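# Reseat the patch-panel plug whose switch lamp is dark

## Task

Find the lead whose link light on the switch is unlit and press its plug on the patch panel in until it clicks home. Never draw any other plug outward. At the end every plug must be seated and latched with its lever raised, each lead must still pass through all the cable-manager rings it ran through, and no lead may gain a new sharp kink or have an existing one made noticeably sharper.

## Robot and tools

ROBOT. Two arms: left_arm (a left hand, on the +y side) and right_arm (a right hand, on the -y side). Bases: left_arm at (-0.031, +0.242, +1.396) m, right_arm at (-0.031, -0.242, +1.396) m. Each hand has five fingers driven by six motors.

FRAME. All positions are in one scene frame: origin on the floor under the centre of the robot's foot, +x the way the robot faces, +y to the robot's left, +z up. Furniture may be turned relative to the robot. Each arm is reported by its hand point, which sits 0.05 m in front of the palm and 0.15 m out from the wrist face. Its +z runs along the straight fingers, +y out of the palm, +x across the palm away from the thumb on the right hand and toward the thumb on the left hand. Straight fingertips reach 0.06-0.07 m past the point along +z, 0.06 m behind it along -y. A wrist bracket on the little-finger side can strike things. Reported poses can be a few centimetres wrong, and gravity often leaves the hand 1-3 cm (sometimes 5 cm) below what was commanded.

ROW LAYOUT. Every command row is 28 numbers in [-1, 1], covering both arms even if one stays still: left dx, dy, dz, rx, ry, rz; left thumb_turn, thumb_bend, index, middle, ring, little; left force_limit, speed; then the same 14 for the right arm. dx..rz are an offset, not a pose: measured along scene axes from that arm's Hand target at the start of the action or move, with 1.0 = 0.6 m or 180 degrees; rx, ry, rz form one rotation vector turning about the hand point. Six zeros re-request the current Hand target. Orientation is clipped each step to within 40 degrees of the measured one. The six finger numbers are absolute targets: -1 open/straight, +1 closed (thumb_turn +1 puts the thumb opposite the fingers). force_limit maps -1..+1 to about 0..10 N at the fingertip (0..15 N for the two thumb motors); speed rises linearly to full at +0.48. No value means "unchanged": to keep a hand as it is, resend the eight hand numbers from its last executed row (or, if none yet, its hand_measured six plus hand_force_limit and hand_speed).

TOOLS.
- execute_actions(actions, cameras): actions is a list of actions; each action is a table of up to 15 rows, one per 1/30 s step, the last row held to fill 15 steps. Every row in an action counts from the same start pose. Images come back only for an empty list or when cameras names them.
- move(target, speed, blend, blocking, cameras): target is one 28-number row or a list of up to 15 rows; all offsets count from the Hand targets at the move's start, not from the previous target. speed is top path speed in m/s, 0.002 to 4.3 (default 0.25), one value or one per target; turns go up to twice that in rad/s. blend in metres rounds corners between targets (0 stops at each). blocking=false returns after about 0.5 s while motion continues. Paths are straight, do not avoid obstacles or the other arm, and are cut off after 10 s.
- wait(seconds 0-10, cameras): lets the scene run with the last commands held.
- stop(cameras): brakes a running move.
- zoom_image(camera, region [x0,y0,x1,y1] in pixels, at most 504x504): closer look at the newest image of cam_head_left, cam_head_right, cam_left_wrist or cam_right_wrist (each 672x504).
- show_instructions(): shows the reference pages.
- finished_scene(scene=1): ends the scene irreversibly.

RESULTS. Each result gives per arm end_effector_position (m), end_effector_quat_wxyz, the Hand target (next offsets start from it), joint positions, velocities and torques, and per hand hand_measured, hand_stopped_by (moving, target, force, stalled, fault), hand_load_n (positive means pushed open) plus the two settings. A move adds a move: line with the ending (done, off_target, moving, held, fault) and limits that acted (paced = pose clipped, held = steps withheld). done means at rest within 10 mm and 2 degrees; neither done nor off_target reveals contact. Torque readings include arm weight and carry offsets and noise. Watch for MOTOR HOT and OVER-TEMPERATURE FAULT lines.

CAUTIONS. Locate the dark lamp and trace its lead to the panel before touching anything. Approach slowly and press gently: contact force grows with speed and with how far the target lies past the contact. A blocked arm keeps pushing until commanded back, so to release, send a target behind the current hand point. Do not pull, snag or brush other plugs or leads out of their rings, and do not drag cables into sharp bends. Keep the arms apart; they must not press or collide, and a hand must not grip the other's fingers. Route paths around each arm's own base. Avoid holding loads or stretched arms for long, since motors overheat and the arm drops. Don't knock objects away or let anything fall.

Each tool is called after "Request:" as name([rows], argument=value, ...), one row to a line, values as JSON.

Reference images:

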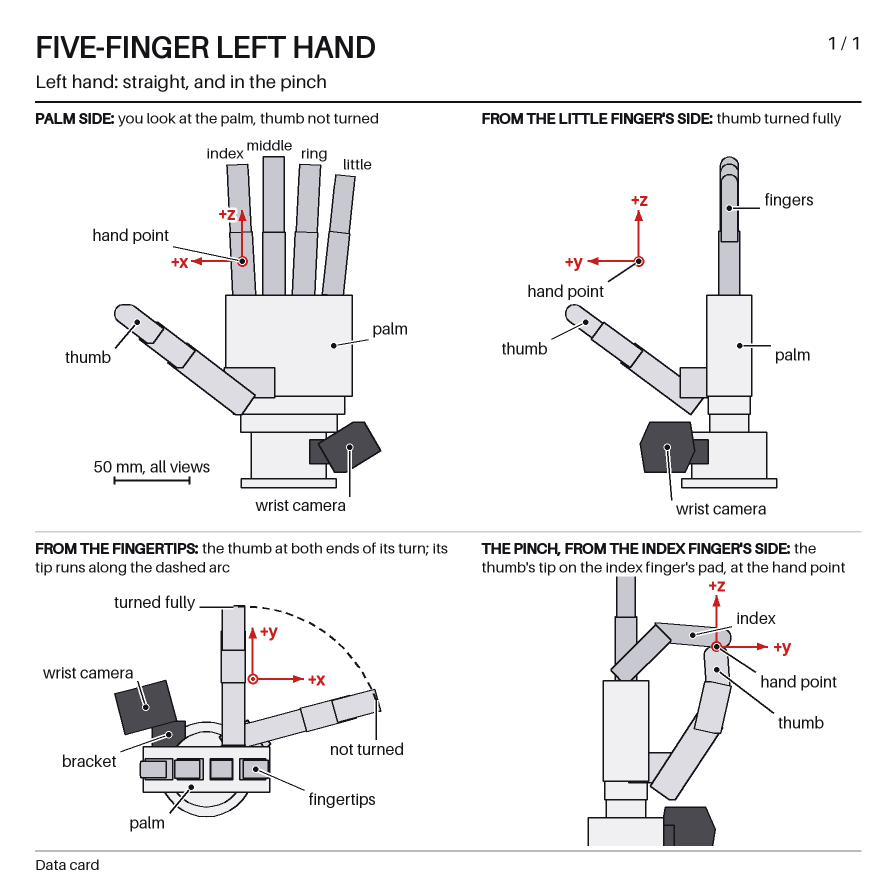

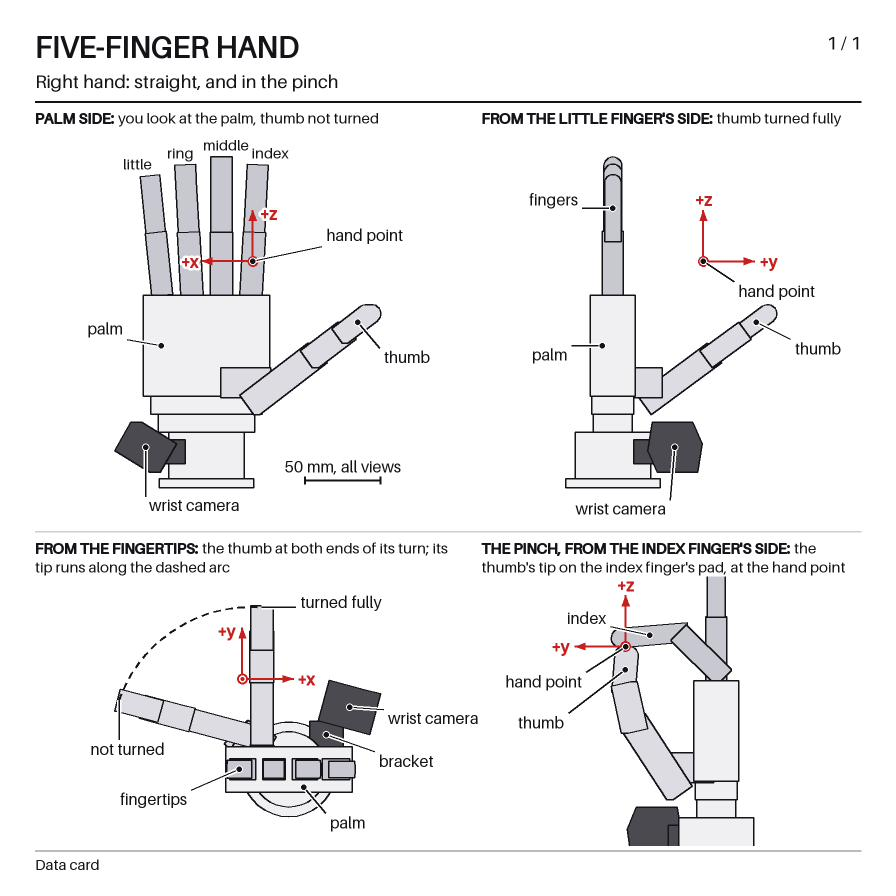

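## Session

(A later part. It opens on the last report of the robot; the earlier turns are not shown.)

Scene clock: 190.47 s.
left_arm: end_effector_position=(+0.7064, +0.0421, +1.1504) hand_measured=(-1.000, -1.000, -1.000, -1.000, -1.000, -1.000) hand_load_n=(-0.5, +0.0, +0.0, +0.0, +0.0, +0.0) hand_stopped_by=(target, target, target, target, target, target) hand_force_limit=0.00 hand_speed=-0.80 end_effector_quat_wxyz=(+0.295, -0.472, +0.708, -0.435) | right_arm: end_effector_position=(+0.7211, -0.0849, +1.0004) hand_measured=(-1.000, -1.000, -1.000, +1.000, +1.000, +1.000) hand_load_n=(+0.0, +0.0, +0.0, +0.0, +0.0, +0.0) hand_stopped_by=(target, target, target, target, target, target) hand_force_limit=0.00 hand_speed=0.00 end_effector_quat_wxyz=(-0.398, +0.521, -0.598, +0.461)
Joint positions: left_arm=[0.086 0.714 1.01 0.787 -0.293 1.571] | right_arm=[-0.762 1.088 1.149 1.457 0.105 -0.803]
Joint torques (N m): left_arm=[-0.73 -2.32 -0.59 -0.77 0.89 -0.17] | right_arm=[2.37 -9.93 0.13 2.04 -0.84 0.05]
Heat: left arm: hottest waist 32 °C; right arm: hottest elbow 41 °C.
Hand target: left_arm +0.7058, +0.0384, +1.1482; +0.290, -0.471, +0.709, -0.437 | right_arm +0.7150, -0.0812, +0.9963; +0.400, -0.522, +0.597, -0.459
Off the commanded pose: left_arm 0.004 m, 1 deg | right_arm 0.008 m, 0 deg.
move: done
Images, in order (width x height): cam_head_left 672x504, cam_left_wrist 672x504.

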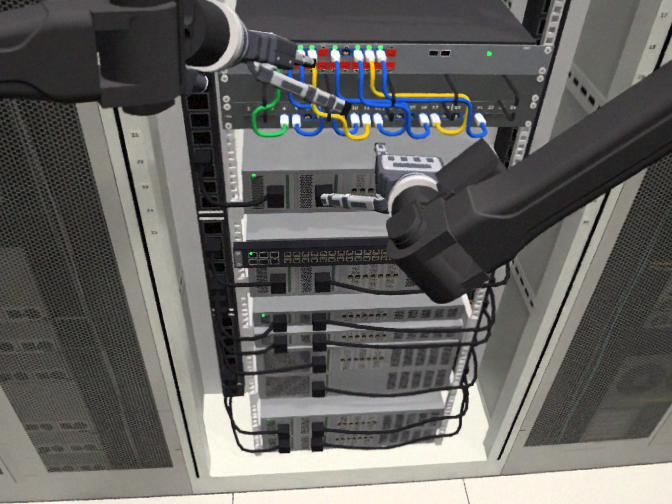

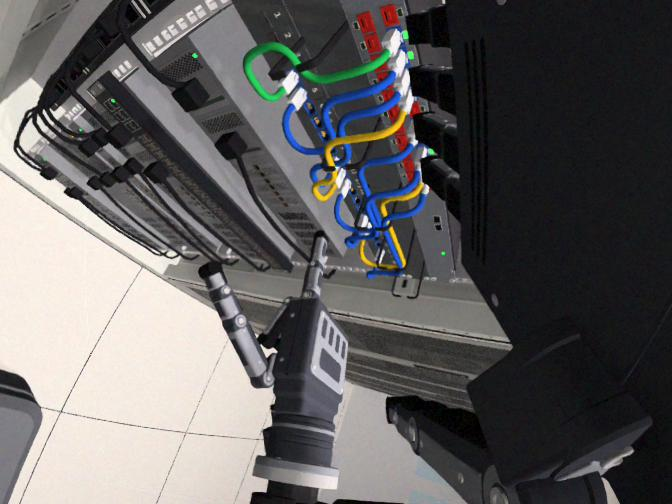

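Request:
move(target=[0,0,0,0,0,0,-1,-1,-1,-1,-1,-1,0,-0.8,0.055,0.014,-0.003,0,0,0,-1,-1,-1,1,1,1,0,0], speed=0.08, cameras=["cam_head_left"])

Request:
zoom_image(camera="cam_head_left", region=[340, 100, 400, 145])

Scene clock: 191.80 s.
left_arm: end_effector_position=(+0.7064, +0.0421, +1.1504) hand_measured=(-1.000, -1.000, -1.000, -1.000, -1.000, -1.000) hand_load_n=(-0.5, +0.0, +0.0, +0.0, +0.0, +0.0) hand_stopped_by=(target, target, target, target, target, target) hand_force_limit=0.00 hand_speed=-0.80 end_effector_quat_wxyz=(+0.295, -0.472, +0.708, -0.435) | right_arm: end_effector_position=(+0.7492, -0.0871, +0.9981) hand_measured=(-1.000, -1.000, -1.000, +1.000, +1.000, +1.000) hand_load_n=(-0.5, +0.0, +0.0, +0.0, +0.0, +0.0) hand_stopped_by=(target, target, target, target, target, target) hand_force_limit=0.00 hand_speed=0.00 end_effector_quat_wxyz=(-0.396, +0.519, -0.595, +0.468)
Joint positions: left_arm=[0.086 0.714 1.01 0.787 -0.293 1.571] | right_arm=[-0.754 1.104 1.231 1.406 0.105 -0.821]
Joint torques (N m): left_arm=[-1.08 -1.79 -0.68 -0.73 0.85 -0.17] | right_arm=[4.6 -9.41 1.7 1.17 -0.79 -0.11]
Heat: left arm: hottest waist 32 °C; right arm: hottest elbow 41 °C.
Hand target: left_arm +0.7058, +0.0384, +1.1482; +0.290, -0.471, +0.709, -0.437 | right_arm +0.7480, -0.0729, +0.9944; +0.400, -0.522, +0.597, -0.460
Off the commanded pose: left_arm 0.004 m, 1 deg | right_arm 0.015 m, 1 deg.
move: off_target (right_arm)
Images, in order (width x height): cam_head_left 672x504.

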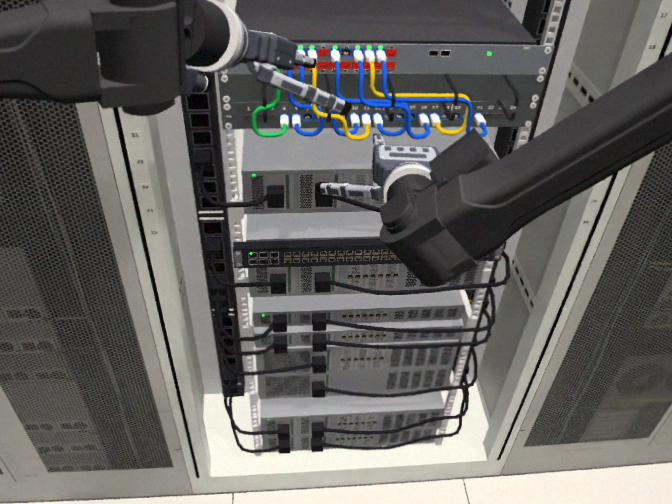

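Scaled by 8.400 from the camera's 672x504 image, which has a finer 960x720 frame.

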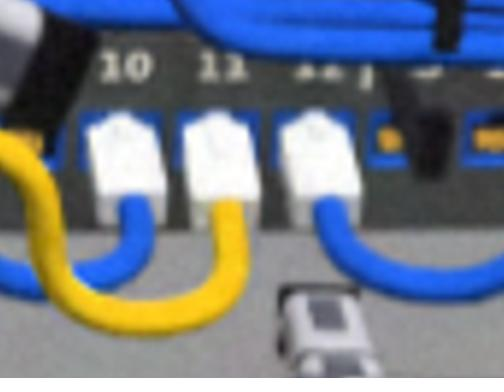

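Request:
move(target=[0,0,0,0,0,0,-1,-1,-1,-1,-1,-1,0,-0.8,0.033,0.010,-0.003,0,0,0.006,-1,-1,-1,1,1,1,0,0], speed=0.06, cameras=["cam_head_left"])

Request:
zoom_image(camera="cam_head_left", region=[340, 100, 400, 145])

Scene clock: 192.77 s.
left_arm: end_effector_position=(+0.7064, +0.0421, +1.1504) hand_measured=(-1.000, -1.000, -1.000, -1.000, -1.000, -1.000) hand_load_n=(+0.0, +0.0, +0.0, +0.0, +0.0, +0.0) hand_stopped_by=(target, target, target, target, target, target) hand_force_limit=0.00 hand_speed=-0.80 end_effector_quat_wxyz=(+0.295, -0.472, +0.708, -0.435) | right_arm: end_effector_position=(+0.7679, -0.0843, +0.9976) hand_measured=(-1.000, -1.000, -1.000, +1.000, +1.000, +1.000) hand_load_n=(-0.5, +0.0, +0.0, +0.0, +0.0, +0.0) hand_stopped_by=(target, target, target, target, target, target) hand_force_limit=0.00 hand_speed=0.00 end_effector_quat_wxyz=(-0.399, +0.523, -0.591, +0.467)
Joint positions: left_arm=[0.086 0.714 1.01 0.787 -0.293 1.571] | right_arm=[-0.743 1.111 1.286 1.353 0.096 -0.836]
Joint torques (N m): left_arm=[-0.85 -3.08 -0.73 -0.81 0.88 -0.18] | right_arm=[4.89 -9.52 2.3 0.85 -0.89 -0.14]
Heat: left arm: hottest waist 32 °C; right arm: hottest elbow 41 °C.
Hand target: left_arm +0.7058, +0.0384, +1.1482; +0.290, -0.471, +0.709, -0.437 | right_arm +0.7680, -0.0669, +0.9927; +0.404, -0.527, +0.592, -0.456
Off the commanded pose: left_arm 0.004 m, 1 deg | right_arm 0.018 m, 1 deg.
move: off_target (right_arm)
Images, in order (width x height): cam_head_left 672x504.

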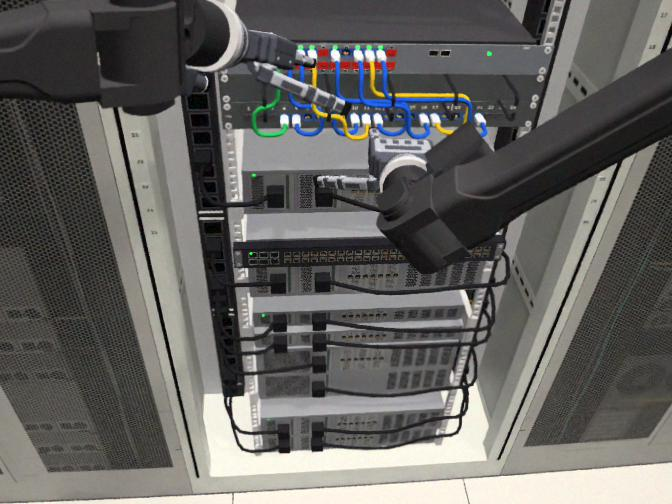

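Scaled by 8.400 from the camera's 672x504 image, which has a finer 960x720 frame.

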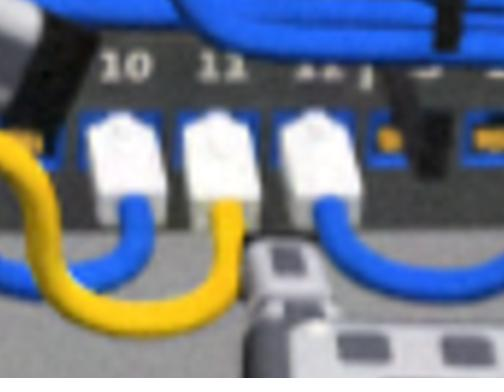

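Request:
move(target=[0,0,0,0,0,0,-1,-1,-1,-1,-1,-1,0,-0.8,0.033,-0.006,0.005,0,0,0,-1,-1,-1,1,1,1,0,0], speed=0.06, cameras=["cam_head_left","cam_left_wrist"])

Request:
zoom_image(camera="cam_head_left", region=[340, 100, 400, 145])

Request:
zoom_image(camera="cam_left_wrist", region=[310, 150, 370, 210])

Scene clock: 193.67 s.
left_arm: end_effector_position=(+0.7064, +0.0421, +1.1504) hand_measured=(-1.000, -1.000, -1.000, -1.000, -1.000, -1.000) hand_load_n=(-0.5, +0.0, +0.0, +0.0, +0.0, +0.0) hand_stopped_by=(target, target, target, target, target, target) hand_force_limit=0.00 hand_speed=-0.80 end_effector_quat_wxyz=(+0.295, -0.472, +0.708, -0.435) | right_arm: end_effector_position=(+0.7688, -0.0821, +0.9953) hand_measured=(-1.000, -1.000, -1.000, +1.000, +1.000, +1.000) hand_load_n=(+0.0, +0.0, +0.0, +0.0, +0.0, +0.0) hand_stopped_by=(target, target, target, target, target, target) hand_force_limit=0.00 hand_speed=0.00 end_effector_quat_wxyz=(-0.397, +0.528, -0.592, +0.462)
Joint positions: left_arm=[0.086 0.714 1.01 0.787 -0.293 1.571] | right_arm=[-0.739 1.111 1.292 1.334 0.101 -0.843]
Joint torques (N m): left_arm=[-0.79 -2.02 -0.55 -0.77 0.88 -0.16] | right_arm=[5.42 -9.76 4.98 -0.4 -1.09 -0.18]
Heat: left arm: hottest waist 31 °C; right arm: hottest elbow 41 °C.
Hand target: left_arm +0.7058, +0.0384, +1.1482; +0.290, -0.471, +0.709, -0.437 | right_arm +0.7877, -0.0705, +0.9957; +0.404, -0.527, +0.592, -0.456
Off the commanded pose: left_arm 0.004 m, 1 deg | right_arm 0.022 m, 1 deg.
move: off_target (right_arm)
Images, in order (width x height): cam_head_left 672x504, cam_left_wrist 672x504.

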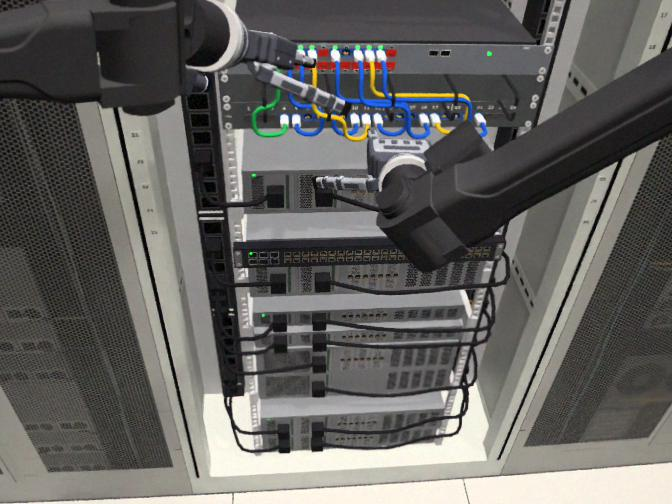

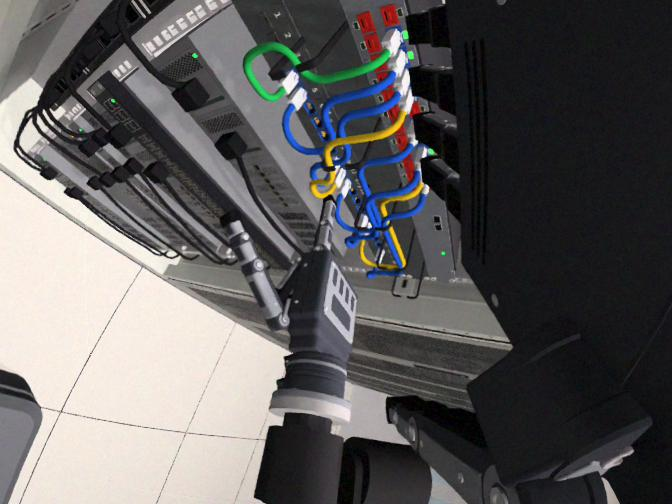

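Scaled by 8.400 from the camera's 672x504 image, which has a finer 960x720 frame.

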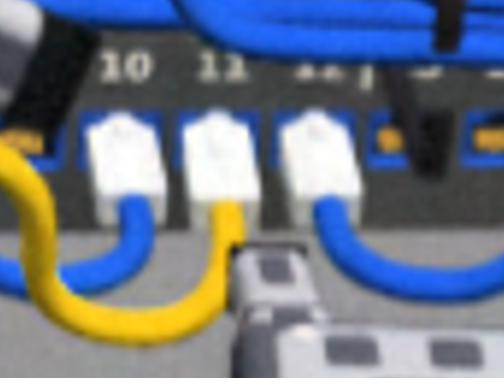

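Scaled by 8.400 from the camera's 672x504 image, which has a finer 960x720 frame.

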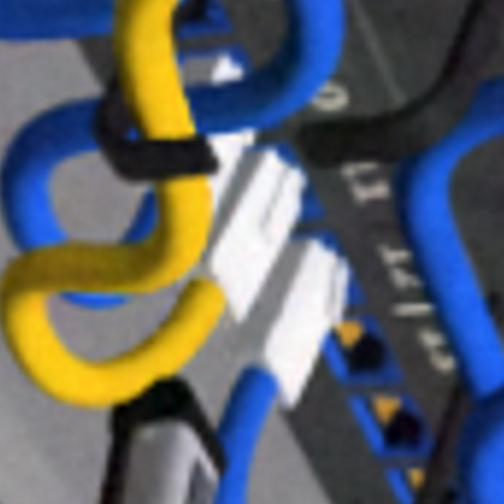

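Request:
move(target=[0,0,0,0,0,0,-1,-1,-1,-1,-1,-1,0,-0.8,-0.05,-0.022,-0.005,0,0,0,-1,-1,-1,1,1,1,0,0], speed=0.06)

Scene clock: 194.90 s.
left_arm: end_effector_position=(+0.7064, +0.0421, +1.1504) hand_measured=(-1.000, -1.000, -1.000, -1.000, -1.000, -1.000) hand_load_n=(-0.5, +0.0, +0.0, +0.0, +0.0, +0.5) hand_stopped_by=(target, target, target, target, target, target) hand_force_limit=0.00 hand_speed=-0.80 end_effector_quat_wxyz=(+0.295, -0.472, +0.708, -0.435) | right_arm: end_effector_position=(+0.7634, -0.0809, +0.9976) hand_measured=(-1.000, -1.000, -1.000, +1.000, +1.000, +1.000) hand_load_n=(+0.0, +0.0, +0.0, +0.0, +0.0, +0.0) hand_stopped_by=(target, target, target, target, target, target) hand_force_limit=0.00 hand_speed=0.00 end_effector_quat_wxyz=(-0.406, +0.521, -0.597, +0.455)
Joint positions: left_arm=[0.086 0.714 1.01 0.787 -0.293 1.571] | right_arm=[-0.744 1.103 1.27 1.343 0.094 -0.808]
Joint torques (N m): left_arm=[-1.03 -2.67 -0.61 -0.84 0.89 -0.2] | right_arm=[1.61 -11.52 0.25 1.62 -0.9 0.03]
Heat: left arm: hottest waist 31 °C; right arm: hottest elbow 41 °C.
Hand target: left_arm +0.7058, +0.0384, +1.1482; +0.290, -0.471, +0.709, -0.437 | right_arm +0.7576, -0.0836, +0.9926; +0.404, -0.528, +0.592, -0.456
Off the commanded pose: left_arm 0.004 m, 1 deg | right_arm 0.008 m, 1 deg.
move: done

Request:
move(target=[0,0,0,0,0,0,-1,-1,-1,-1,-1,-1,0,-0.8,0.0,-0.008,0.004,0,0,0,-1,-1,-1,1,1,1,0,0], speed=0.06)

Scene clock: 195.77 s.
left_arm: end_effector_position=(+0.7064, +0.0421, +1.1504) hand_measured=(-1.000, -1.000, -1.000, -1.000, -1.000, -1.000) hand_load_n=(-0.5, +0.0, +0.0, +0.0, +0.0, -0.5) hand_stopped_by=(target, target, target, target, target, target) hand_force_limit=0.00 hand_speed=-0.80 end_effector_quat_wxyz=(+0.295, -0.472, +0.708, -0.435) | right_arm: end_effector_position=(+0.7580, -0.0790, +0.9959) hand_measured=(-1.000, -1.000, -1.000, +1.000, +1.000, +1.000) hand_load_n=(-0.5, +0.0, +0.0, +0.0, +0.0, +0.0) hand_stopped_by=(target, target, target, target, target, target) hand_force_limit=0.00 hand_speed=0.00 end_effector_quat_wxyz=(-0.407, +0.525, -0.597, +0.451)
Joint positions: left_arm=[0.086 0.714 1.01 0.787 -0.293 1.571] | right_arm=[-0.748 1.1 1.257 1.343 0.092 -0.805]
Joint torques (N m): left_arm=[-1.08 -2.49 -0.66 -0.88 0.89 -0.19] | right_arm=[1.55 -12.28 0.51 1.4 -0.86 0.04]
Heat: left arm: hottest waist 31 °C; right arm: hottest elbow 41 °C.
Hand target: left_arm +0.7058, +0.0384, +1.1482; +0.290, -0.471, +0.709, -0.437 | right_arm +0.7576, -0.0884, +0.9951; +0.404, -0.527, +0.592, -0.456
Off the commanded pose: left_arm 0.004 m, 1 deg | right_arm 0.009 m, 1 deg.
move: done

Request:
move(target=[0,0,0,0,0,0,-1,-1,-1,-1,-1,-1,0,-0.8,0.02,-0.008,0.004,0,0,0,-1,-1,-1,1,1,1,0,0], speed=0.06, cameras=["cam_head_left"])

Request:
zoom_image(camera="cam_head_left", region=[340, 100, 400, 145])

Scene clock: 196.70 s.
left_arm: end_effector_position=(+0.7064, +0.0421, +1.1504) hand_measured=(-1.000, -1.000, -1.000, -1.000, -1.000, -1.000) hand_load_n=(+0.0, +0.0, +0.0, +0.0, +0.0, +0.0) hand_stopped_by=(target, target, target, target, target, target) hand_force_limit=0.00 hand_speed=-0.80 end_effector_quat_wxyz=(+0.295, -0.472, +0.708, -0.435) | right_arm: end_effector_position=(+0.7589, -0.0789, +0.9956) hand_measured=(-1.000, -1.000, -1.000, +1.000, +1.000, +1.000) hand_load_n=(+0.0, +0.0, +0.0, +0.0, +0.0, -0.5) hand_stopped_by=(target, target, target, target, target, target) hand_force_limit=0.00 hand_speed=0.00 end_effector_quat_wxyz=(-0.407, +0.529, -0.596, +0.446)
Joint positions: left_arm=[0.086 0.714 1.01 0.787 -0.293 1.571] | right_arm=[-0.748 1.092 1.257 1.321 0.092 -0.805]
Joint torques (N m): left_arm=[-1.14 -1.9 -0.43 -0.77 0.83 -0.19] | right_arm=[1.73 -12.45 2.22 0.92 -0.84 0.02]
Heat: left arm: hottest waist 31 °C; right arm: hottest elbow 41 °C.
Hand target: left_arm +0.7058, +0.0384, +1.1482; +0.290, -0.471, +0.709, -0.437 | right_arm +0.7697, -0.0933, +0.9975; +0.404, -0.527, +0.592, -0.456
Off the commanded pose: left_arm 0.004 m, 1 deg | right_arm 0.018 m, 1 deg.
move: off_target (right_arm)
Images, in order (width x height): cam_head_left 672x504.

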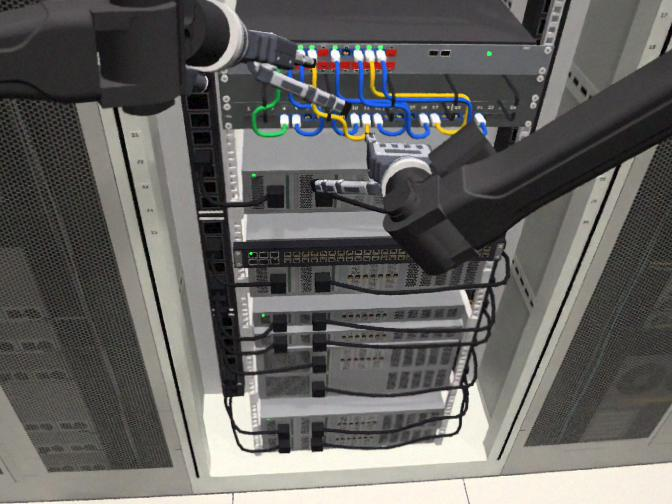

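Scaled by 8.400 from the camera's 672x504 image, which has a finer 960x720 frame.

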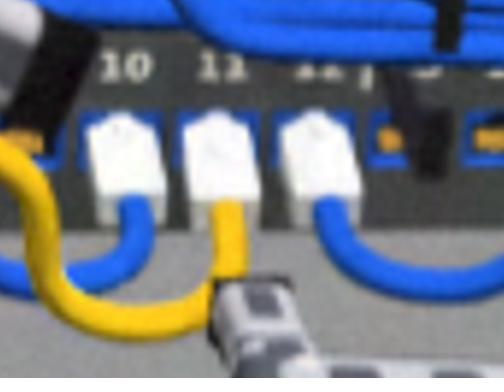

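Request:
move(target=[0,0,0,0,0,0,-1,-1,-1,-1,-1,-1,0,-0.8,-0.06,-0.002,-0.002,0,0,0,-1,-1,-1,1,1,1,0,0], speed=0.08)

Request:
move(target=[0,0,0,0,0,0,-1,-1,-1,-1,-1,-1,0,-0.8,0.02,0.002,0,0,0,0,-1,-1,-1,1,1,1,0,0], speed=0.08)

Scene clock: 197.97 s.
left_arm: end_effector_position=(+0.7064, +0.0421, +1.1504) hand_measured=(-1.000, -1.000, -1.000, -1.000, -1.000, -1.000) hand_load_n=(+0.0, +0.0, +0.0, +0.0, +0.0, +0.0) hand_stopped_by=(target, target, target, target, target, target) hand_force_limit=0.00 hand_speed=-0.80 end_effector_quat_wxyz=(+0.295, -0.472, +0.708, -0.435) | right_arm: end_effector_position=(+0.7313, -0.0806, +0.9931) hand_measured=(-1.000, -1.000, -1.000, +1.000, +1.000, +1.000) hand_load_n=(+0.0, +0.0, +0.0, +0.0, +0.0, +0.0) hand_stopped_by=(target, target, target, target, target, target) hand_force_limit=0.00 hand_speed=0.00 end_effector_quat_wxyz=(-0.406, +0.532, -0.596, +0.444)
Joint positions: left_arm=[0.086 0.714 1.01 0.787 -0.293 1.571] | right_arm=[-0.775 1.083 1.181 1.379 0.09 -0.781]
Joint torques (N m): left_arm=[-0.38 -2.43 -0.75 -0.79 0.9 -0.19] | right_arm=[1.38 -12.4 0.38 2.11 -0.85 0.04]
Heat: left arm: hottest waist 31 °C; right arm: hottest elbow 40 °C.
Hand target: left_arm +0.7058, +0.0384, +1.1482; +0.290, -0.471, +0.709, -0.437 | right_arm +0.7337, -0.0945, +0.9962; +0.404, -0.528, +0.592, -0.456
Off the commanded pose: left_arm 0.004 m, 1 deg | right_arm 0.014 m, 1 deg.
move: off_target (right_arm)

Scene clock: 198.83 s.
left_arm: end_effector_position=(+0.7064, +0.0421, +1.1504) hand_measured=(-1.000, -1.000, -1.000, -1.000, -1.000, -1.000) hand_load_n=(+0.0, +0.0, +0.0, +0.0, +0.5, +0.0) hand_stopped_by=(target, target, target, target, target, target) hand_force_limit=0.00 hand_speed=-0.80 end_effector_quat_wxyz=(+0.295, -0.472, +0.708, -0.435) | right_arm: end_effector_position=(+0.7388, -0.0840, +0.9945) hand_measured=(-1.000, -1.000, -1.000, +1.000, +1.000, +1.000) hand_load_n=(+0.0, +0.0, +0.0, +0.0, +0.0, +0.0) hand_stopped_by=(target, target, target, target, target, target) hand_force_limit=0.00 hand_speed=0.00 end_effector_quat_wxyz=(-0.406, +0.528, -0.596, +0.449)
Joint positions: left_arm=[0.086 0.714 1.01 0.787 -0.293 1.571] | right_arm=[-0.775 1.083 1.198 1.373 0.09 -0.781]
Joint torques (N m): left_arm=[-0.67 -2.61 -0.61 -0.73 0.87 -0.19] | right_arm=[2.14 -12.16 1.54 1.09 -0.79 -0.06]
Heat: left arm: hottest waist 31 °C; right arm: hottest elbow 40 °C.
Hand target: left_arm +0.7058, +0.0384, +1.1482; +0.290, -0.471, +0.709, -0.437 | right_arm +0.7456, -0.0932, +0.9962; +0.404, -0.528, +0.592, -0.456
Off the commanded pose: left_arm 0.004 m, 1 deg | right_arm 0.012 m, 1 deg.
move: off_target (right_arm)

Request:
move(target=[0,0,0,0,0,0,-1,-1,-1,-1,-1,-1,0,-0.8,0.034,0.010,0,0,0,0,-1,-1,-1,1,1,1,0,0], speed=0.08, cameras=["cam_head_left"])

Request:
zoom_image(camera="cam_head_left", region=[340, 100, 400, 145])

Scene clock: 199.93 s.
left_arm: end_effector_position=(+0.7064, +0.0421, +1.1504) hand_measured=(-1.000, -1.000, -1.000, -1.000, -1.000, -1.000) hand_load_n=(+0.0, +0.0, +0.0, +0.0, +0.0, +0.0) hand_stopped_by=(target, target, target, target, target, target) hand_force_limit=0.00 hand_speed=-0.80 end_effector_quat_wxyz=(+0.295, -0.472, +0.708, -0.435) | right_arm: end_effector_position=(+0.7633, -0.0937, +0.9959) hand_measured=(-1.000, -1.000, -1.000, +1.000, +1.000, +1.000) hand_load_n=(+0.0, +0.0, -0.5, +0.0, +0.0, +0.0) hand_stopped_by=(target, target, target, target, target, target) hand_force_limit=0.00 hand_speed=0.00 end_effector_quat_wxyz=(-0.402, +0.528, -0.591, +0.459)
Joint positions: left_arm=[0.086 0.714 1.01 0.787 -0.293 1.571] | right_arm=[-0.775 1.083 1.26 1.329 0.09 -0.799]
Joint torques (N m): left_arm=[-0.97 -2.55 -0.59 -0.72 0.87 -0.17] | right_arm=[4.07 -11.22 2.03 1.11 -0.72 -0.11]
Heat: left arm: hottest waist 31 °C; right arm: hottest elbow 40 °C.
Hand target: left_arm +0.7058, +0.0384, +1.1482; +0.290, -0.471, +0.709, -0.437 | right_arm +0.7661, -0.0872, +0.9962; +0.404, -0.528, +0.592, -0.456
Off the commanded pose: left_arm 0.004 m, 1 deg | right_arm 0.007 m, 0 deg.
move: done
Images, in order (width x height): cam_head_left 672x504.

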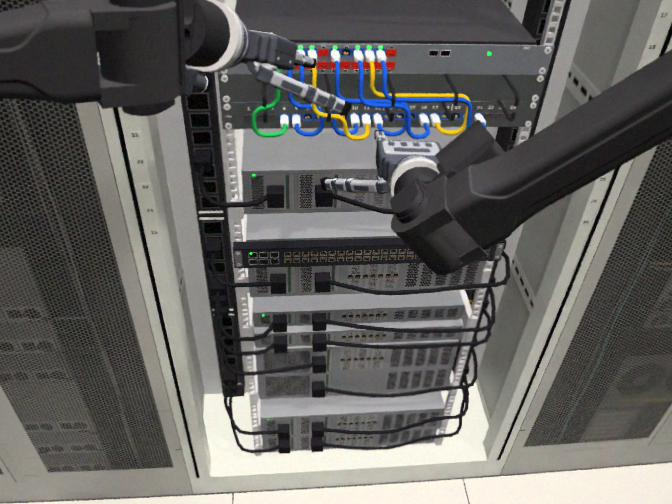

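Scaled by 8.400 from the camera's 672x504 image, which has a finer 960x720 frame.

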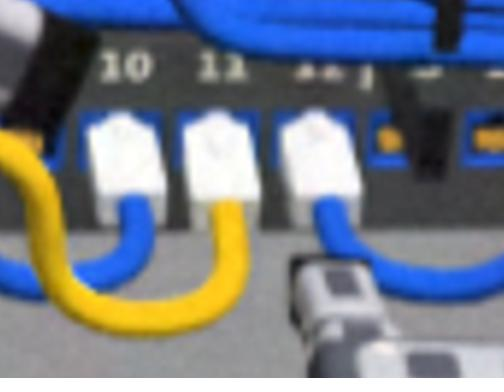

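Request:
move(target=[0,0,0,0,0,0,-1,-1,-1,-1,-1,-1,0,-0.8,-0.01,0.012,0,0,0,0,-1,-1,-1,1,1,1,0,0], speed=0.05)

Scene clock: 200.87 s.
left_arm: end_effector_position=(+0.7064, +0.0421, +1.1504) hand_measured=(-1.000, -1.000, -1.000, -1.000, -1.000, -1.000) hand_load_n=(-0.5, +0.0, +0.0, +0.0, +0.0, +0.0) hand_stopped_by=(target, target, target, target, target, target) hand_force_limit=0.00 hand_speed=-0.80 end_effector_quat_wxyz=(+0.295, -0.472, +0.708, -0.435) | right_arm: end_effector_position=(+0.7637, -0.0919, +0.9976) hand_measured=(-1.000, -1.000, -1.000, +1.000, +1.000, +1.000) hand_load_n=(+0.0, +0.0, +0.0, +0.0, +0.0, +0.0) hand_stopped_by=(target, target, target, target, target, target) hand_force_limit=0.00 hand_speed=0.00 end_effector_quat_wxyz=(-0.401, +0.529, -0.590, +0.460)
Joint positions: left_arm=[0.086 0.714 1.01 0.787 -0.293 1.571] | right_arm=[-0.766 1.083 1.26 1.329 0.09 -0.812]
Joint torques (N m): left_arm=[-0.85 -2.26 -0.57 -0.68 0.88 -0.17] | right_arm=[4.31 -10.23 1.28 2.09 -0.71 -0.11]
Heat: left arm: hottest waist 31 °C; right arm: hottest elbow 40 °C.
Hand target: left_arm +0.7058, +0.0384, +1.1482; +0.290, -0.471, +0.709, -0.437 | right_arm +0.7601, -0.0801, +0.9962; +0.404, -0.528, +0.592, -0.456
Off the commanded pose: left_arm 0.004 m, 1 deg | right_arm 0.013 m, 1 deg.
move: off_target (right_arm)

Request:
move(target=[0,0,0,0,0,0,-1,-1,-1,-1,-1,-1,0,-0.8,0.012,0.005,0,0,0,0,-1,-1,-1,1,1,1,0,0], speed=0.05, cameras=["cam_head_left","cam_left_wrist"])

Request:
zoom_image(camera="cam_head_left", region=[340, 100, 400, 145])

Scene clock: 201.77 s.
left_arm: end_effector_position=(+0.7064, +0.0421, +1.1504) hand_measured=(-1.000, -1.000, -1.000, -1.000, -1.000, -1.000) hand_load_n=(-0.5, +0.0, +0.0, +0.0, +0.0, +0.0) hand_stopped_by=(target, target, target, target, target, target) hand_force_limit=0.00 hand_speed=-0.80 end_effector_quat_wxyz=(+0.295, -0.472, +0.708, -0.435) | right_arm: end_effector_position=(+0.7679, -0.0897, +0.9994) hand_measured=(-1.000, -1.000, -1.000, +1.000, +1.000, +1.000) hand_load_n=(+0.0, +0.0, +0.0, +0.0, +0.0, +0.0) hand_stopped_by=(target, target, target, target, target, target) hand_force_limit=0.00 hand_speed=0.00 end_effector_quat_wxyz=(-0.402, +0.527, -0.590, +0.462)
Joint positions: left_arm=[0.086 0.714 1.01 0.787 -0.293 1.571] | right_arm=[-0.754 1.089 1.273 1.329 0.09 -0.823]
Joint torques (N m): left_arm=[-0.67 -2.26 -0.65 -0.9 0.86 -0.17] | right_arm=[4.54 -10.05 2.04 1.51 -0.68 -0.11]
Heat: left arm: hottest waist 31 °C; right arm: hottest elbow 40 °C.
Hand target: left_arm +0.7058, +0.0384, +1.1482; +0.290, -0.471, +0.709, -0.437 | right_arm +0.7674, -0.0771, +0.9963; +0.404, -0.527, +0.592, -0.456
Off the commanded pose: left_arm 0.004 m, 1 deg | right_arm 0.013 m, 1 deg.
move: off_target (right_arm)
Images, in order (width x height): cam_head_left 672x504, cam_left_wrist 672x504.

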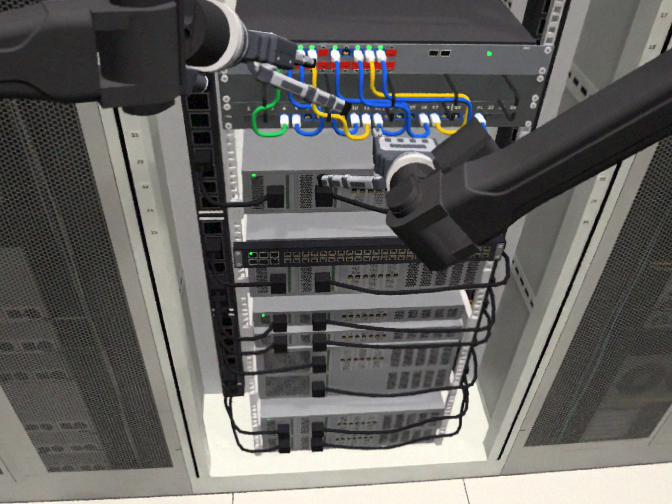

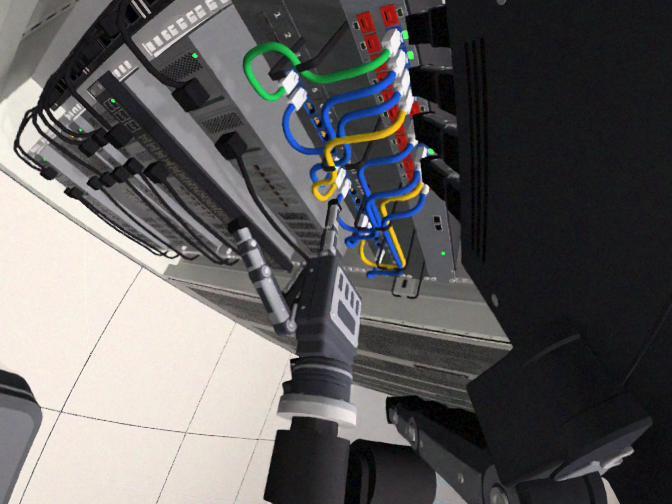

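Scaled by 8.400 from the camera's 672x504 image, which has a finer 960x720 frame.

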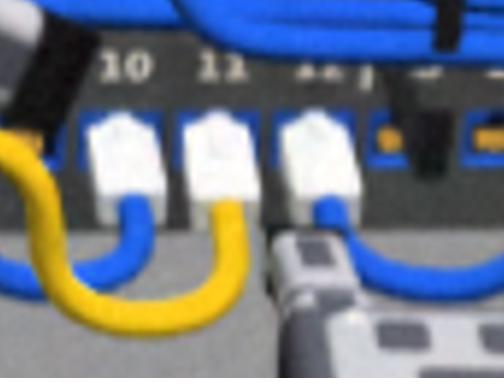

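Request:
move(target=[0,0,0,0,0,0,-1,-1,-1,-1,-1,-1,0,-0.8,0.020,0.003,-0.002,0,0,0,-1,-1,-1,1,1,1,0,0], speed=0.05, cameras=["cam_head_left","cam_left_wrist"])

Request:
zoom_image(camera="cam_head_left", region=[340, 100, 400, 145])

Scene clock: 202.70 s.
left_arm: end_effector_position=(+0.7064, +0.0421, +1.1504) hand_measured=(-1.000, -1.000, -1.000, -1.000, -1.000, -1.000) hand_load_n=(-0.5, +0.0, +0.0, +0.0, +0.0, +0.0) hand_stopped_by=(target, target, target, target, target, target) hand_force_limit=0.00 hand_speed=-0.80 end_effector_quat_wxyz=(+0.295, -0.472, +0.708, -0.435) | right_arm: end_effector_position=(+0.7785, -0.0885, +0.9991) hand_measured=(-1.000, -1.000, -1.000, +1.000, +1.000, +1.000) hand_load_n=(+0.0, +0.0, +0.0, +0.0, +0.0, +0.0) hand_stopped_by=(target, target, target, target, target, target) hand_force_limit=0.00 hand_speed=0.00 end_effector_quat_wxyz=(-0.402, +0.525, -0.590, +0.464)
Joint positions: left_arm=[0.086 0.714 1.01 0.787 -0.293 1.571] | right_arm=[-0.746 1.099 1.307 1.311 0.09 -0.832]
Joint torques (N m): left_arm=[-0.97 -2.67 -0.54 -0.84 0.9 -0.14] | right_arm=[4.54 -10.11 2.5 1.06 -0.66 -0.13]
Heat: left arm: hottest waist 31 °C; right arm: hottest elbow 40 °C.
Hand target: left_arm +0.7058, +0.0384, +1.1482; +0.290, -0.471, +0.709, -0.437 | right_arm +0.7794, -0.0754, +0.9952; +0.404, -0.527, +0.592, -0.456
Off the commanded pose: left_arm 0.004 m, 1 deg | right_arm 0.014 m, 1 deg.
move: off_target (right_arm)
Images, in order (width x height): cam_head_left 672x504, cam_left_wrist 672x504.

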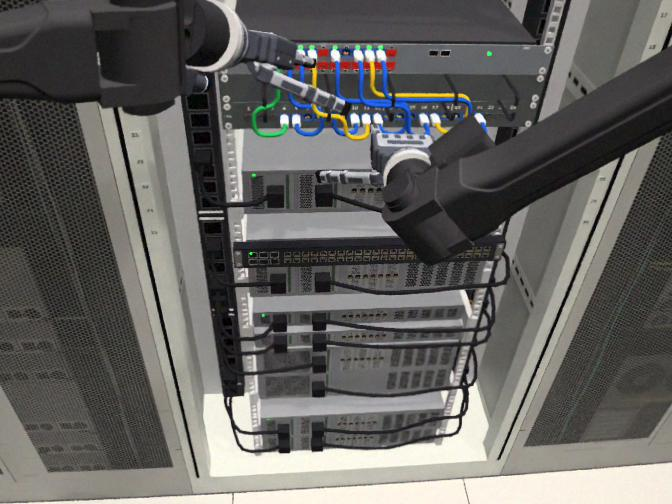

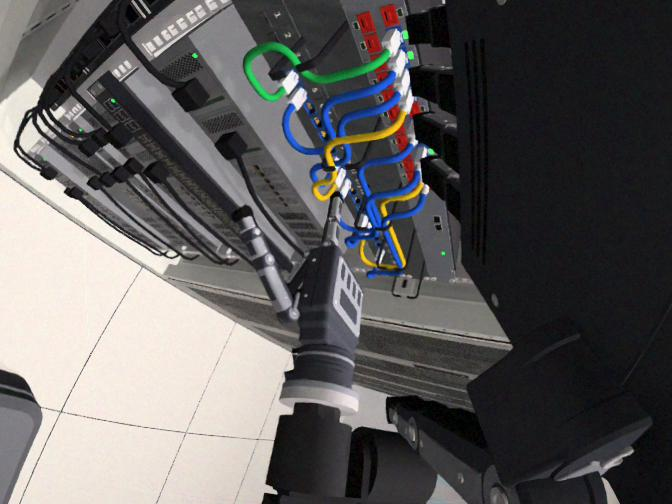

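Scaled by 8.400 from the camera's 672x504 image, which has a finer 960x720 frame.

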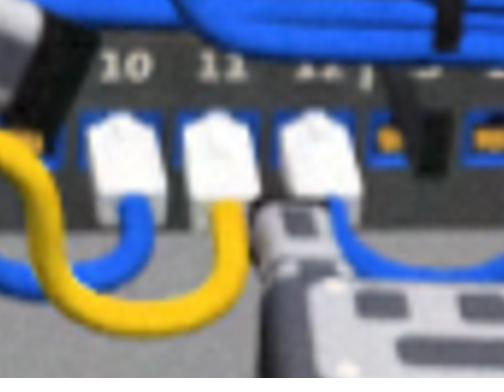

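Request:
move(target=[0,0,0,0,0,0,-1,-1,-1,-1,-1,-1,0,-0.8,0.015,0.001,-0.006,0,0,0,-1,-1,-1,1,1,1,0,0], speed=0.05, cameras=["cam_head_left","cam_left_wrist"])

Request:
zoom_image(camera="cam_head_left", region=[340, 100, 400, 145])

Request:
zoom_image(camera="cam_left_wrist", region=[310, 150, 370, 210])

Scene clock: 203.77 s.
left_arm: end_effector_position=(+0.7064, +0.0421, +1.1504) hand_measured=(-1.000, -1.000, -1.000, -1.000, -1.000, -1.000) hand_load_n=(-0.5, +0.0, +0.0, -0.5, +0.0, +0.0) hand_stopped_by=(target, target, target, target, target, target) hand_force_limit=0.00 hand_speed=-0.80 end_effector_quat_wxyz=(+0.295, -0.472, +0.708, -0.435) | right_arm: end_effector_position=(+0.7856, -0.0888, +0.9970) hand_measured=(-1.000, -1.000, -1.000, +1.000, +1.000, +1.000) hand_load_n=(-0.5, +0.0, +0.0, +0.0, +0.0, +0.0) hand_stopped_by=(target, target, target, target, target, target) hand_force_limit=0.00 hand_speed=0.00 end_effector_quat_wxyz=(-0.401, +0.525, -0.590, +0.464)
Joint positions: left_arm=[0.086 0.714 1.01 0.787 -0.293 1.571] | right_arm=[-0.746 1.107 1.332 1.296 0.092 -0.832]
Joint torques (N m): left_arm=[-0.44 -2.78 -0.65 -0.99 0.91 -0.21] | right_arm=[4.6 -9.7 3.06 0.8 -0.75 -0.1]
Heat: left arm: hottest waist 31 °C; right arm: hottest elbow 40 °C.
Hand target: left_arm +0.7058, +0.0384, +1.1482; +0.290, -0.471, +0.709, -0.437 | right_arm +0.7882, -0.0746, +0.9915; +0.404, -0.528, +0.592, -0.456
Off the commanded pose: left_arm 0.004 m, 1 deg | right_arm 0.015 m, 1 deg.
move: off_target (right_arm)
Images, in order (width x height): cam_head_left 672x504, cam_left_wrist 672x504.

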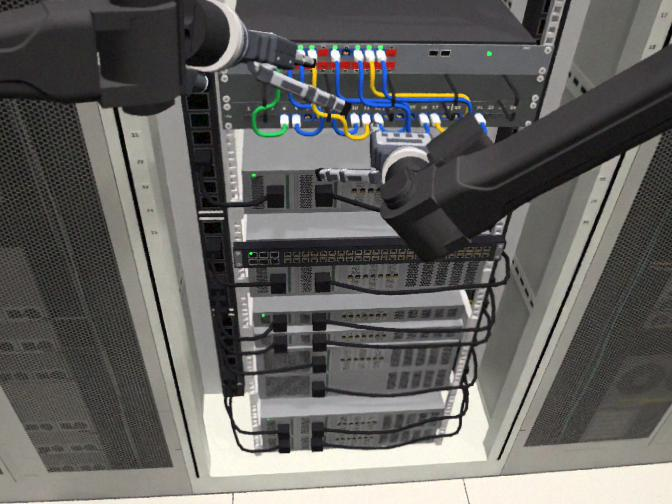

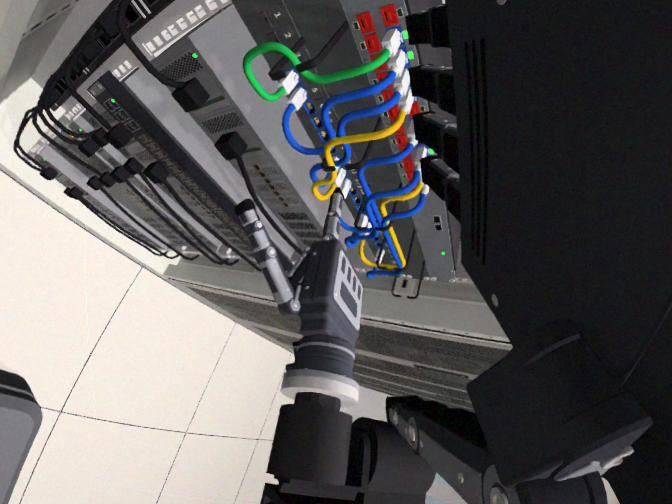

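Scaled by 8.400 from the camera's 672x504 image, which has a finer 960x720 frame.

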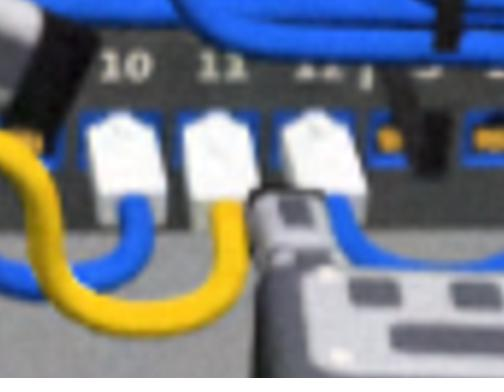

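Scaled by 8.400 from the camera's 672x504 image, which has a finer 960x720 frame.

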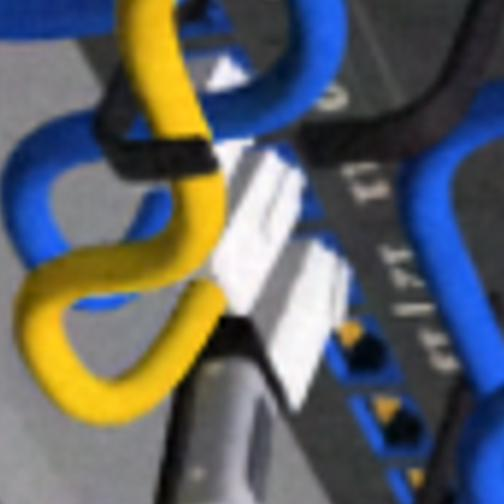

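Request:
move(target=[0,0,0,0,0,0,-1,-1,-1,-1,-1,-1,0,-0.8,0.06,-0.006,0.045,0,-0.02,0,-1,-1,-1,1,1,1,0,0], speed=0.08)

Scene clock: 205.03 s.
left_arm: end_effector_position=(+0.7064, +0.0421, +1.1504) hand_measured=(-1.000, -1.000, -1.000, -1.000, -1.000, -1.000) hand_load_n=(-0.5, +0.0, +0.0, +0.0, +0.0, +0.0) hand_stopped_by=(target, target, target, target, target, target) hand_force_limit=0.00 hand_speed=-0.80 end_effector_quat_wxyz=(+0.295, -0.472, +0.708, -0.435) | right_arm: end_effector_position=(+0.7874, -0.0899, +0.9979) hand_measured=(-1.000, -1.000, -1.000, +1.000, +1.000, +1.000) hand_load_n=(+0.0, +0.0, -4.0, +0.0, +0.0, +0.0) hand_stopped_by=(target, target, target, target, target, target) hand_force_limit=0.00 hand_speed=0.00 end_effector_quat_wxyz=(-0.391, +0.538, -0.579, +0.473)
Joint positions: left_arm=[0.086 0.714 1.01 0.787 -0.293 1.571] | right_arm=[-0.736 1.107 1.337 1.291 0.092 -0.885]
Joint torques (N m): left_arm=[-1.03 -2.55 -0.72 -0.73 0.88 -0.18] | right_arm=[7.36 -10.99 6.24 -0.05 -2.62 0.05]
Heat: left arm: hottest waist 31 °C; right arm: hottest elbow 40 °C.
Hand target: left_arm +0.7058, +0.0384, +1.1482; +0.290, -0.471, +0.709, -0.437 | right_arm +0.8242, -0.0783, +1.0184; -0.422, +0.513, -0.579, +0.472
Off the commanded pose: left_arm 0.004 m, 1 deg | right_arm 0.044 m, 5 deg.
move: off_target (right_arm)

Request:
move(target=[0,0,0,0,0,0,-1,-1,-1,-1,-1,-1,0,-0.8,0.09,-0.02,0.035,0,-0.02,-0.01,-1,-1,-1,1,1,1,0,0], speed=0.08, cameras=["cam_head_left","cam_left_wrist"])

Request:
zoom_image(camera="cam_head_left", region=[348, 105, 388, 135])

Request:
zoom_image(camera="cam_left_wrist", region=[310, 150, 370, 210])

Scene clock: 206.53 s.
left_arm: end_effector_position=(+0.7064, +0.0421, +1.1504) hand_measured=(-1.000, -1.000, -1.000, -1.000, -1.000, -1.000) hand_load_n=(-0.5, +0.0, +0.0, +0.0, +0.0, +0.0) hand_stopped_by=(target, target, target, target, target, target) hand_force_limit=0.00 hand_speed=-0.80 end_effector_quat_wxyz=(+0.295, -0.472, +0.708, -0.435) | right_arm: end_effector_position=(+0.7899, -0.0916, +0.9997) hand_measured=(-1.000, -1.000, -1.000, +1.000, +1.000, +1.000) hand_load_n=(+0.0, +0.0, -8.0, +0.0, +0.0, +0.0) hand_stopped_by=(target, target, target, target, target, target) hand_force_limit=0.00 hand_speed=0.00 end_effector_quat_wxyz=(-0.385, +0.543, -0.572, +0.479)
Joint positions: left_arm=[0.086 0.714 1.01 0.787 -0.293 1.571] | right_arm=[-0.73 1.107 1.342 1.291 0.091 -0.917]
Joint torques (N m): left_arm=[-0.32 -2.67 -0.53 -0.73 0.86 -0.18] | right_arm=[8.82 -12.1 11.47 -1.33 -3.73 0.16]
Heat: left arm: hottest waist 31 °C; right arm: hottest elbow 40 °C.
Hand target: left_arm +0.7058, +0.0384, +1.1482; +0.290, -0.471, +0.709, -0.437 | right_arm +0.8783, -0.0903, +1.0395; -0.433, +0.489, -0.574, +0.495
Off the commanded pose: left_arm 0.004 m, 1 deg | right_arm 0.097 m, 8 deg.
move: off_target (right_arm)
Images, in order (width x height): cam_head_left 672x504, cam_left_wrist 672x504.

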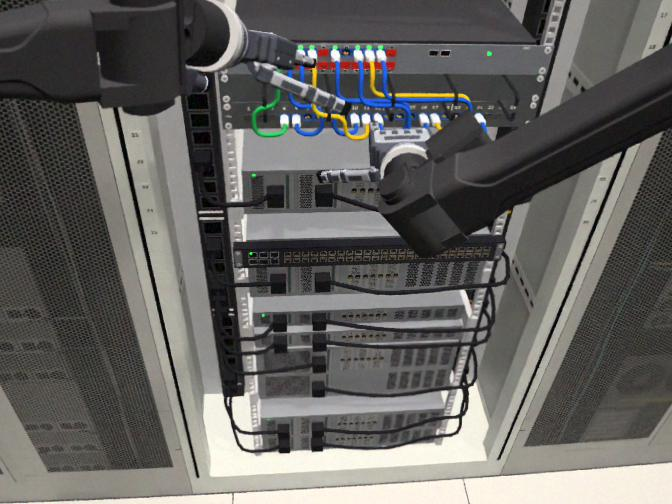

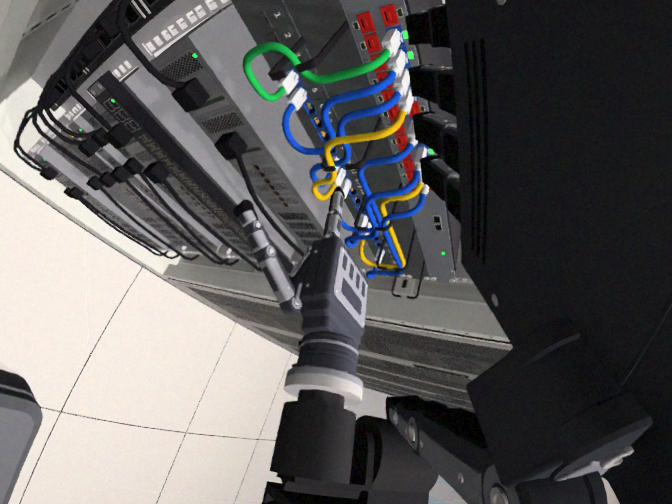

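Scaled by 12.600 from the camera's 672x504 image, which has a finer 960x720 frame.

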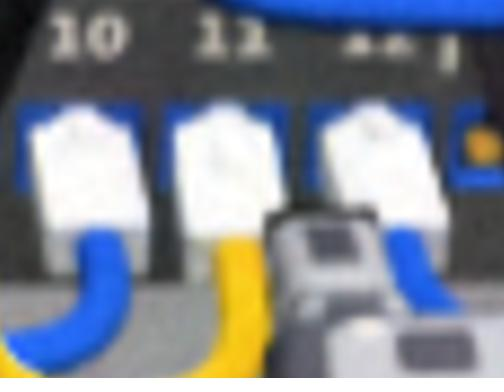

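Scaled by 8.400 from the camera's 672x504 image, which has a finer 960x720 frame.

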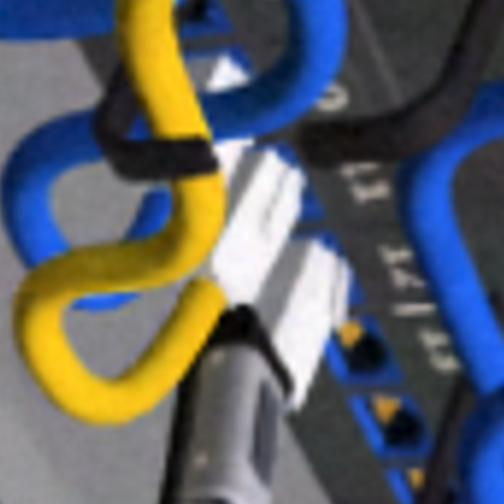

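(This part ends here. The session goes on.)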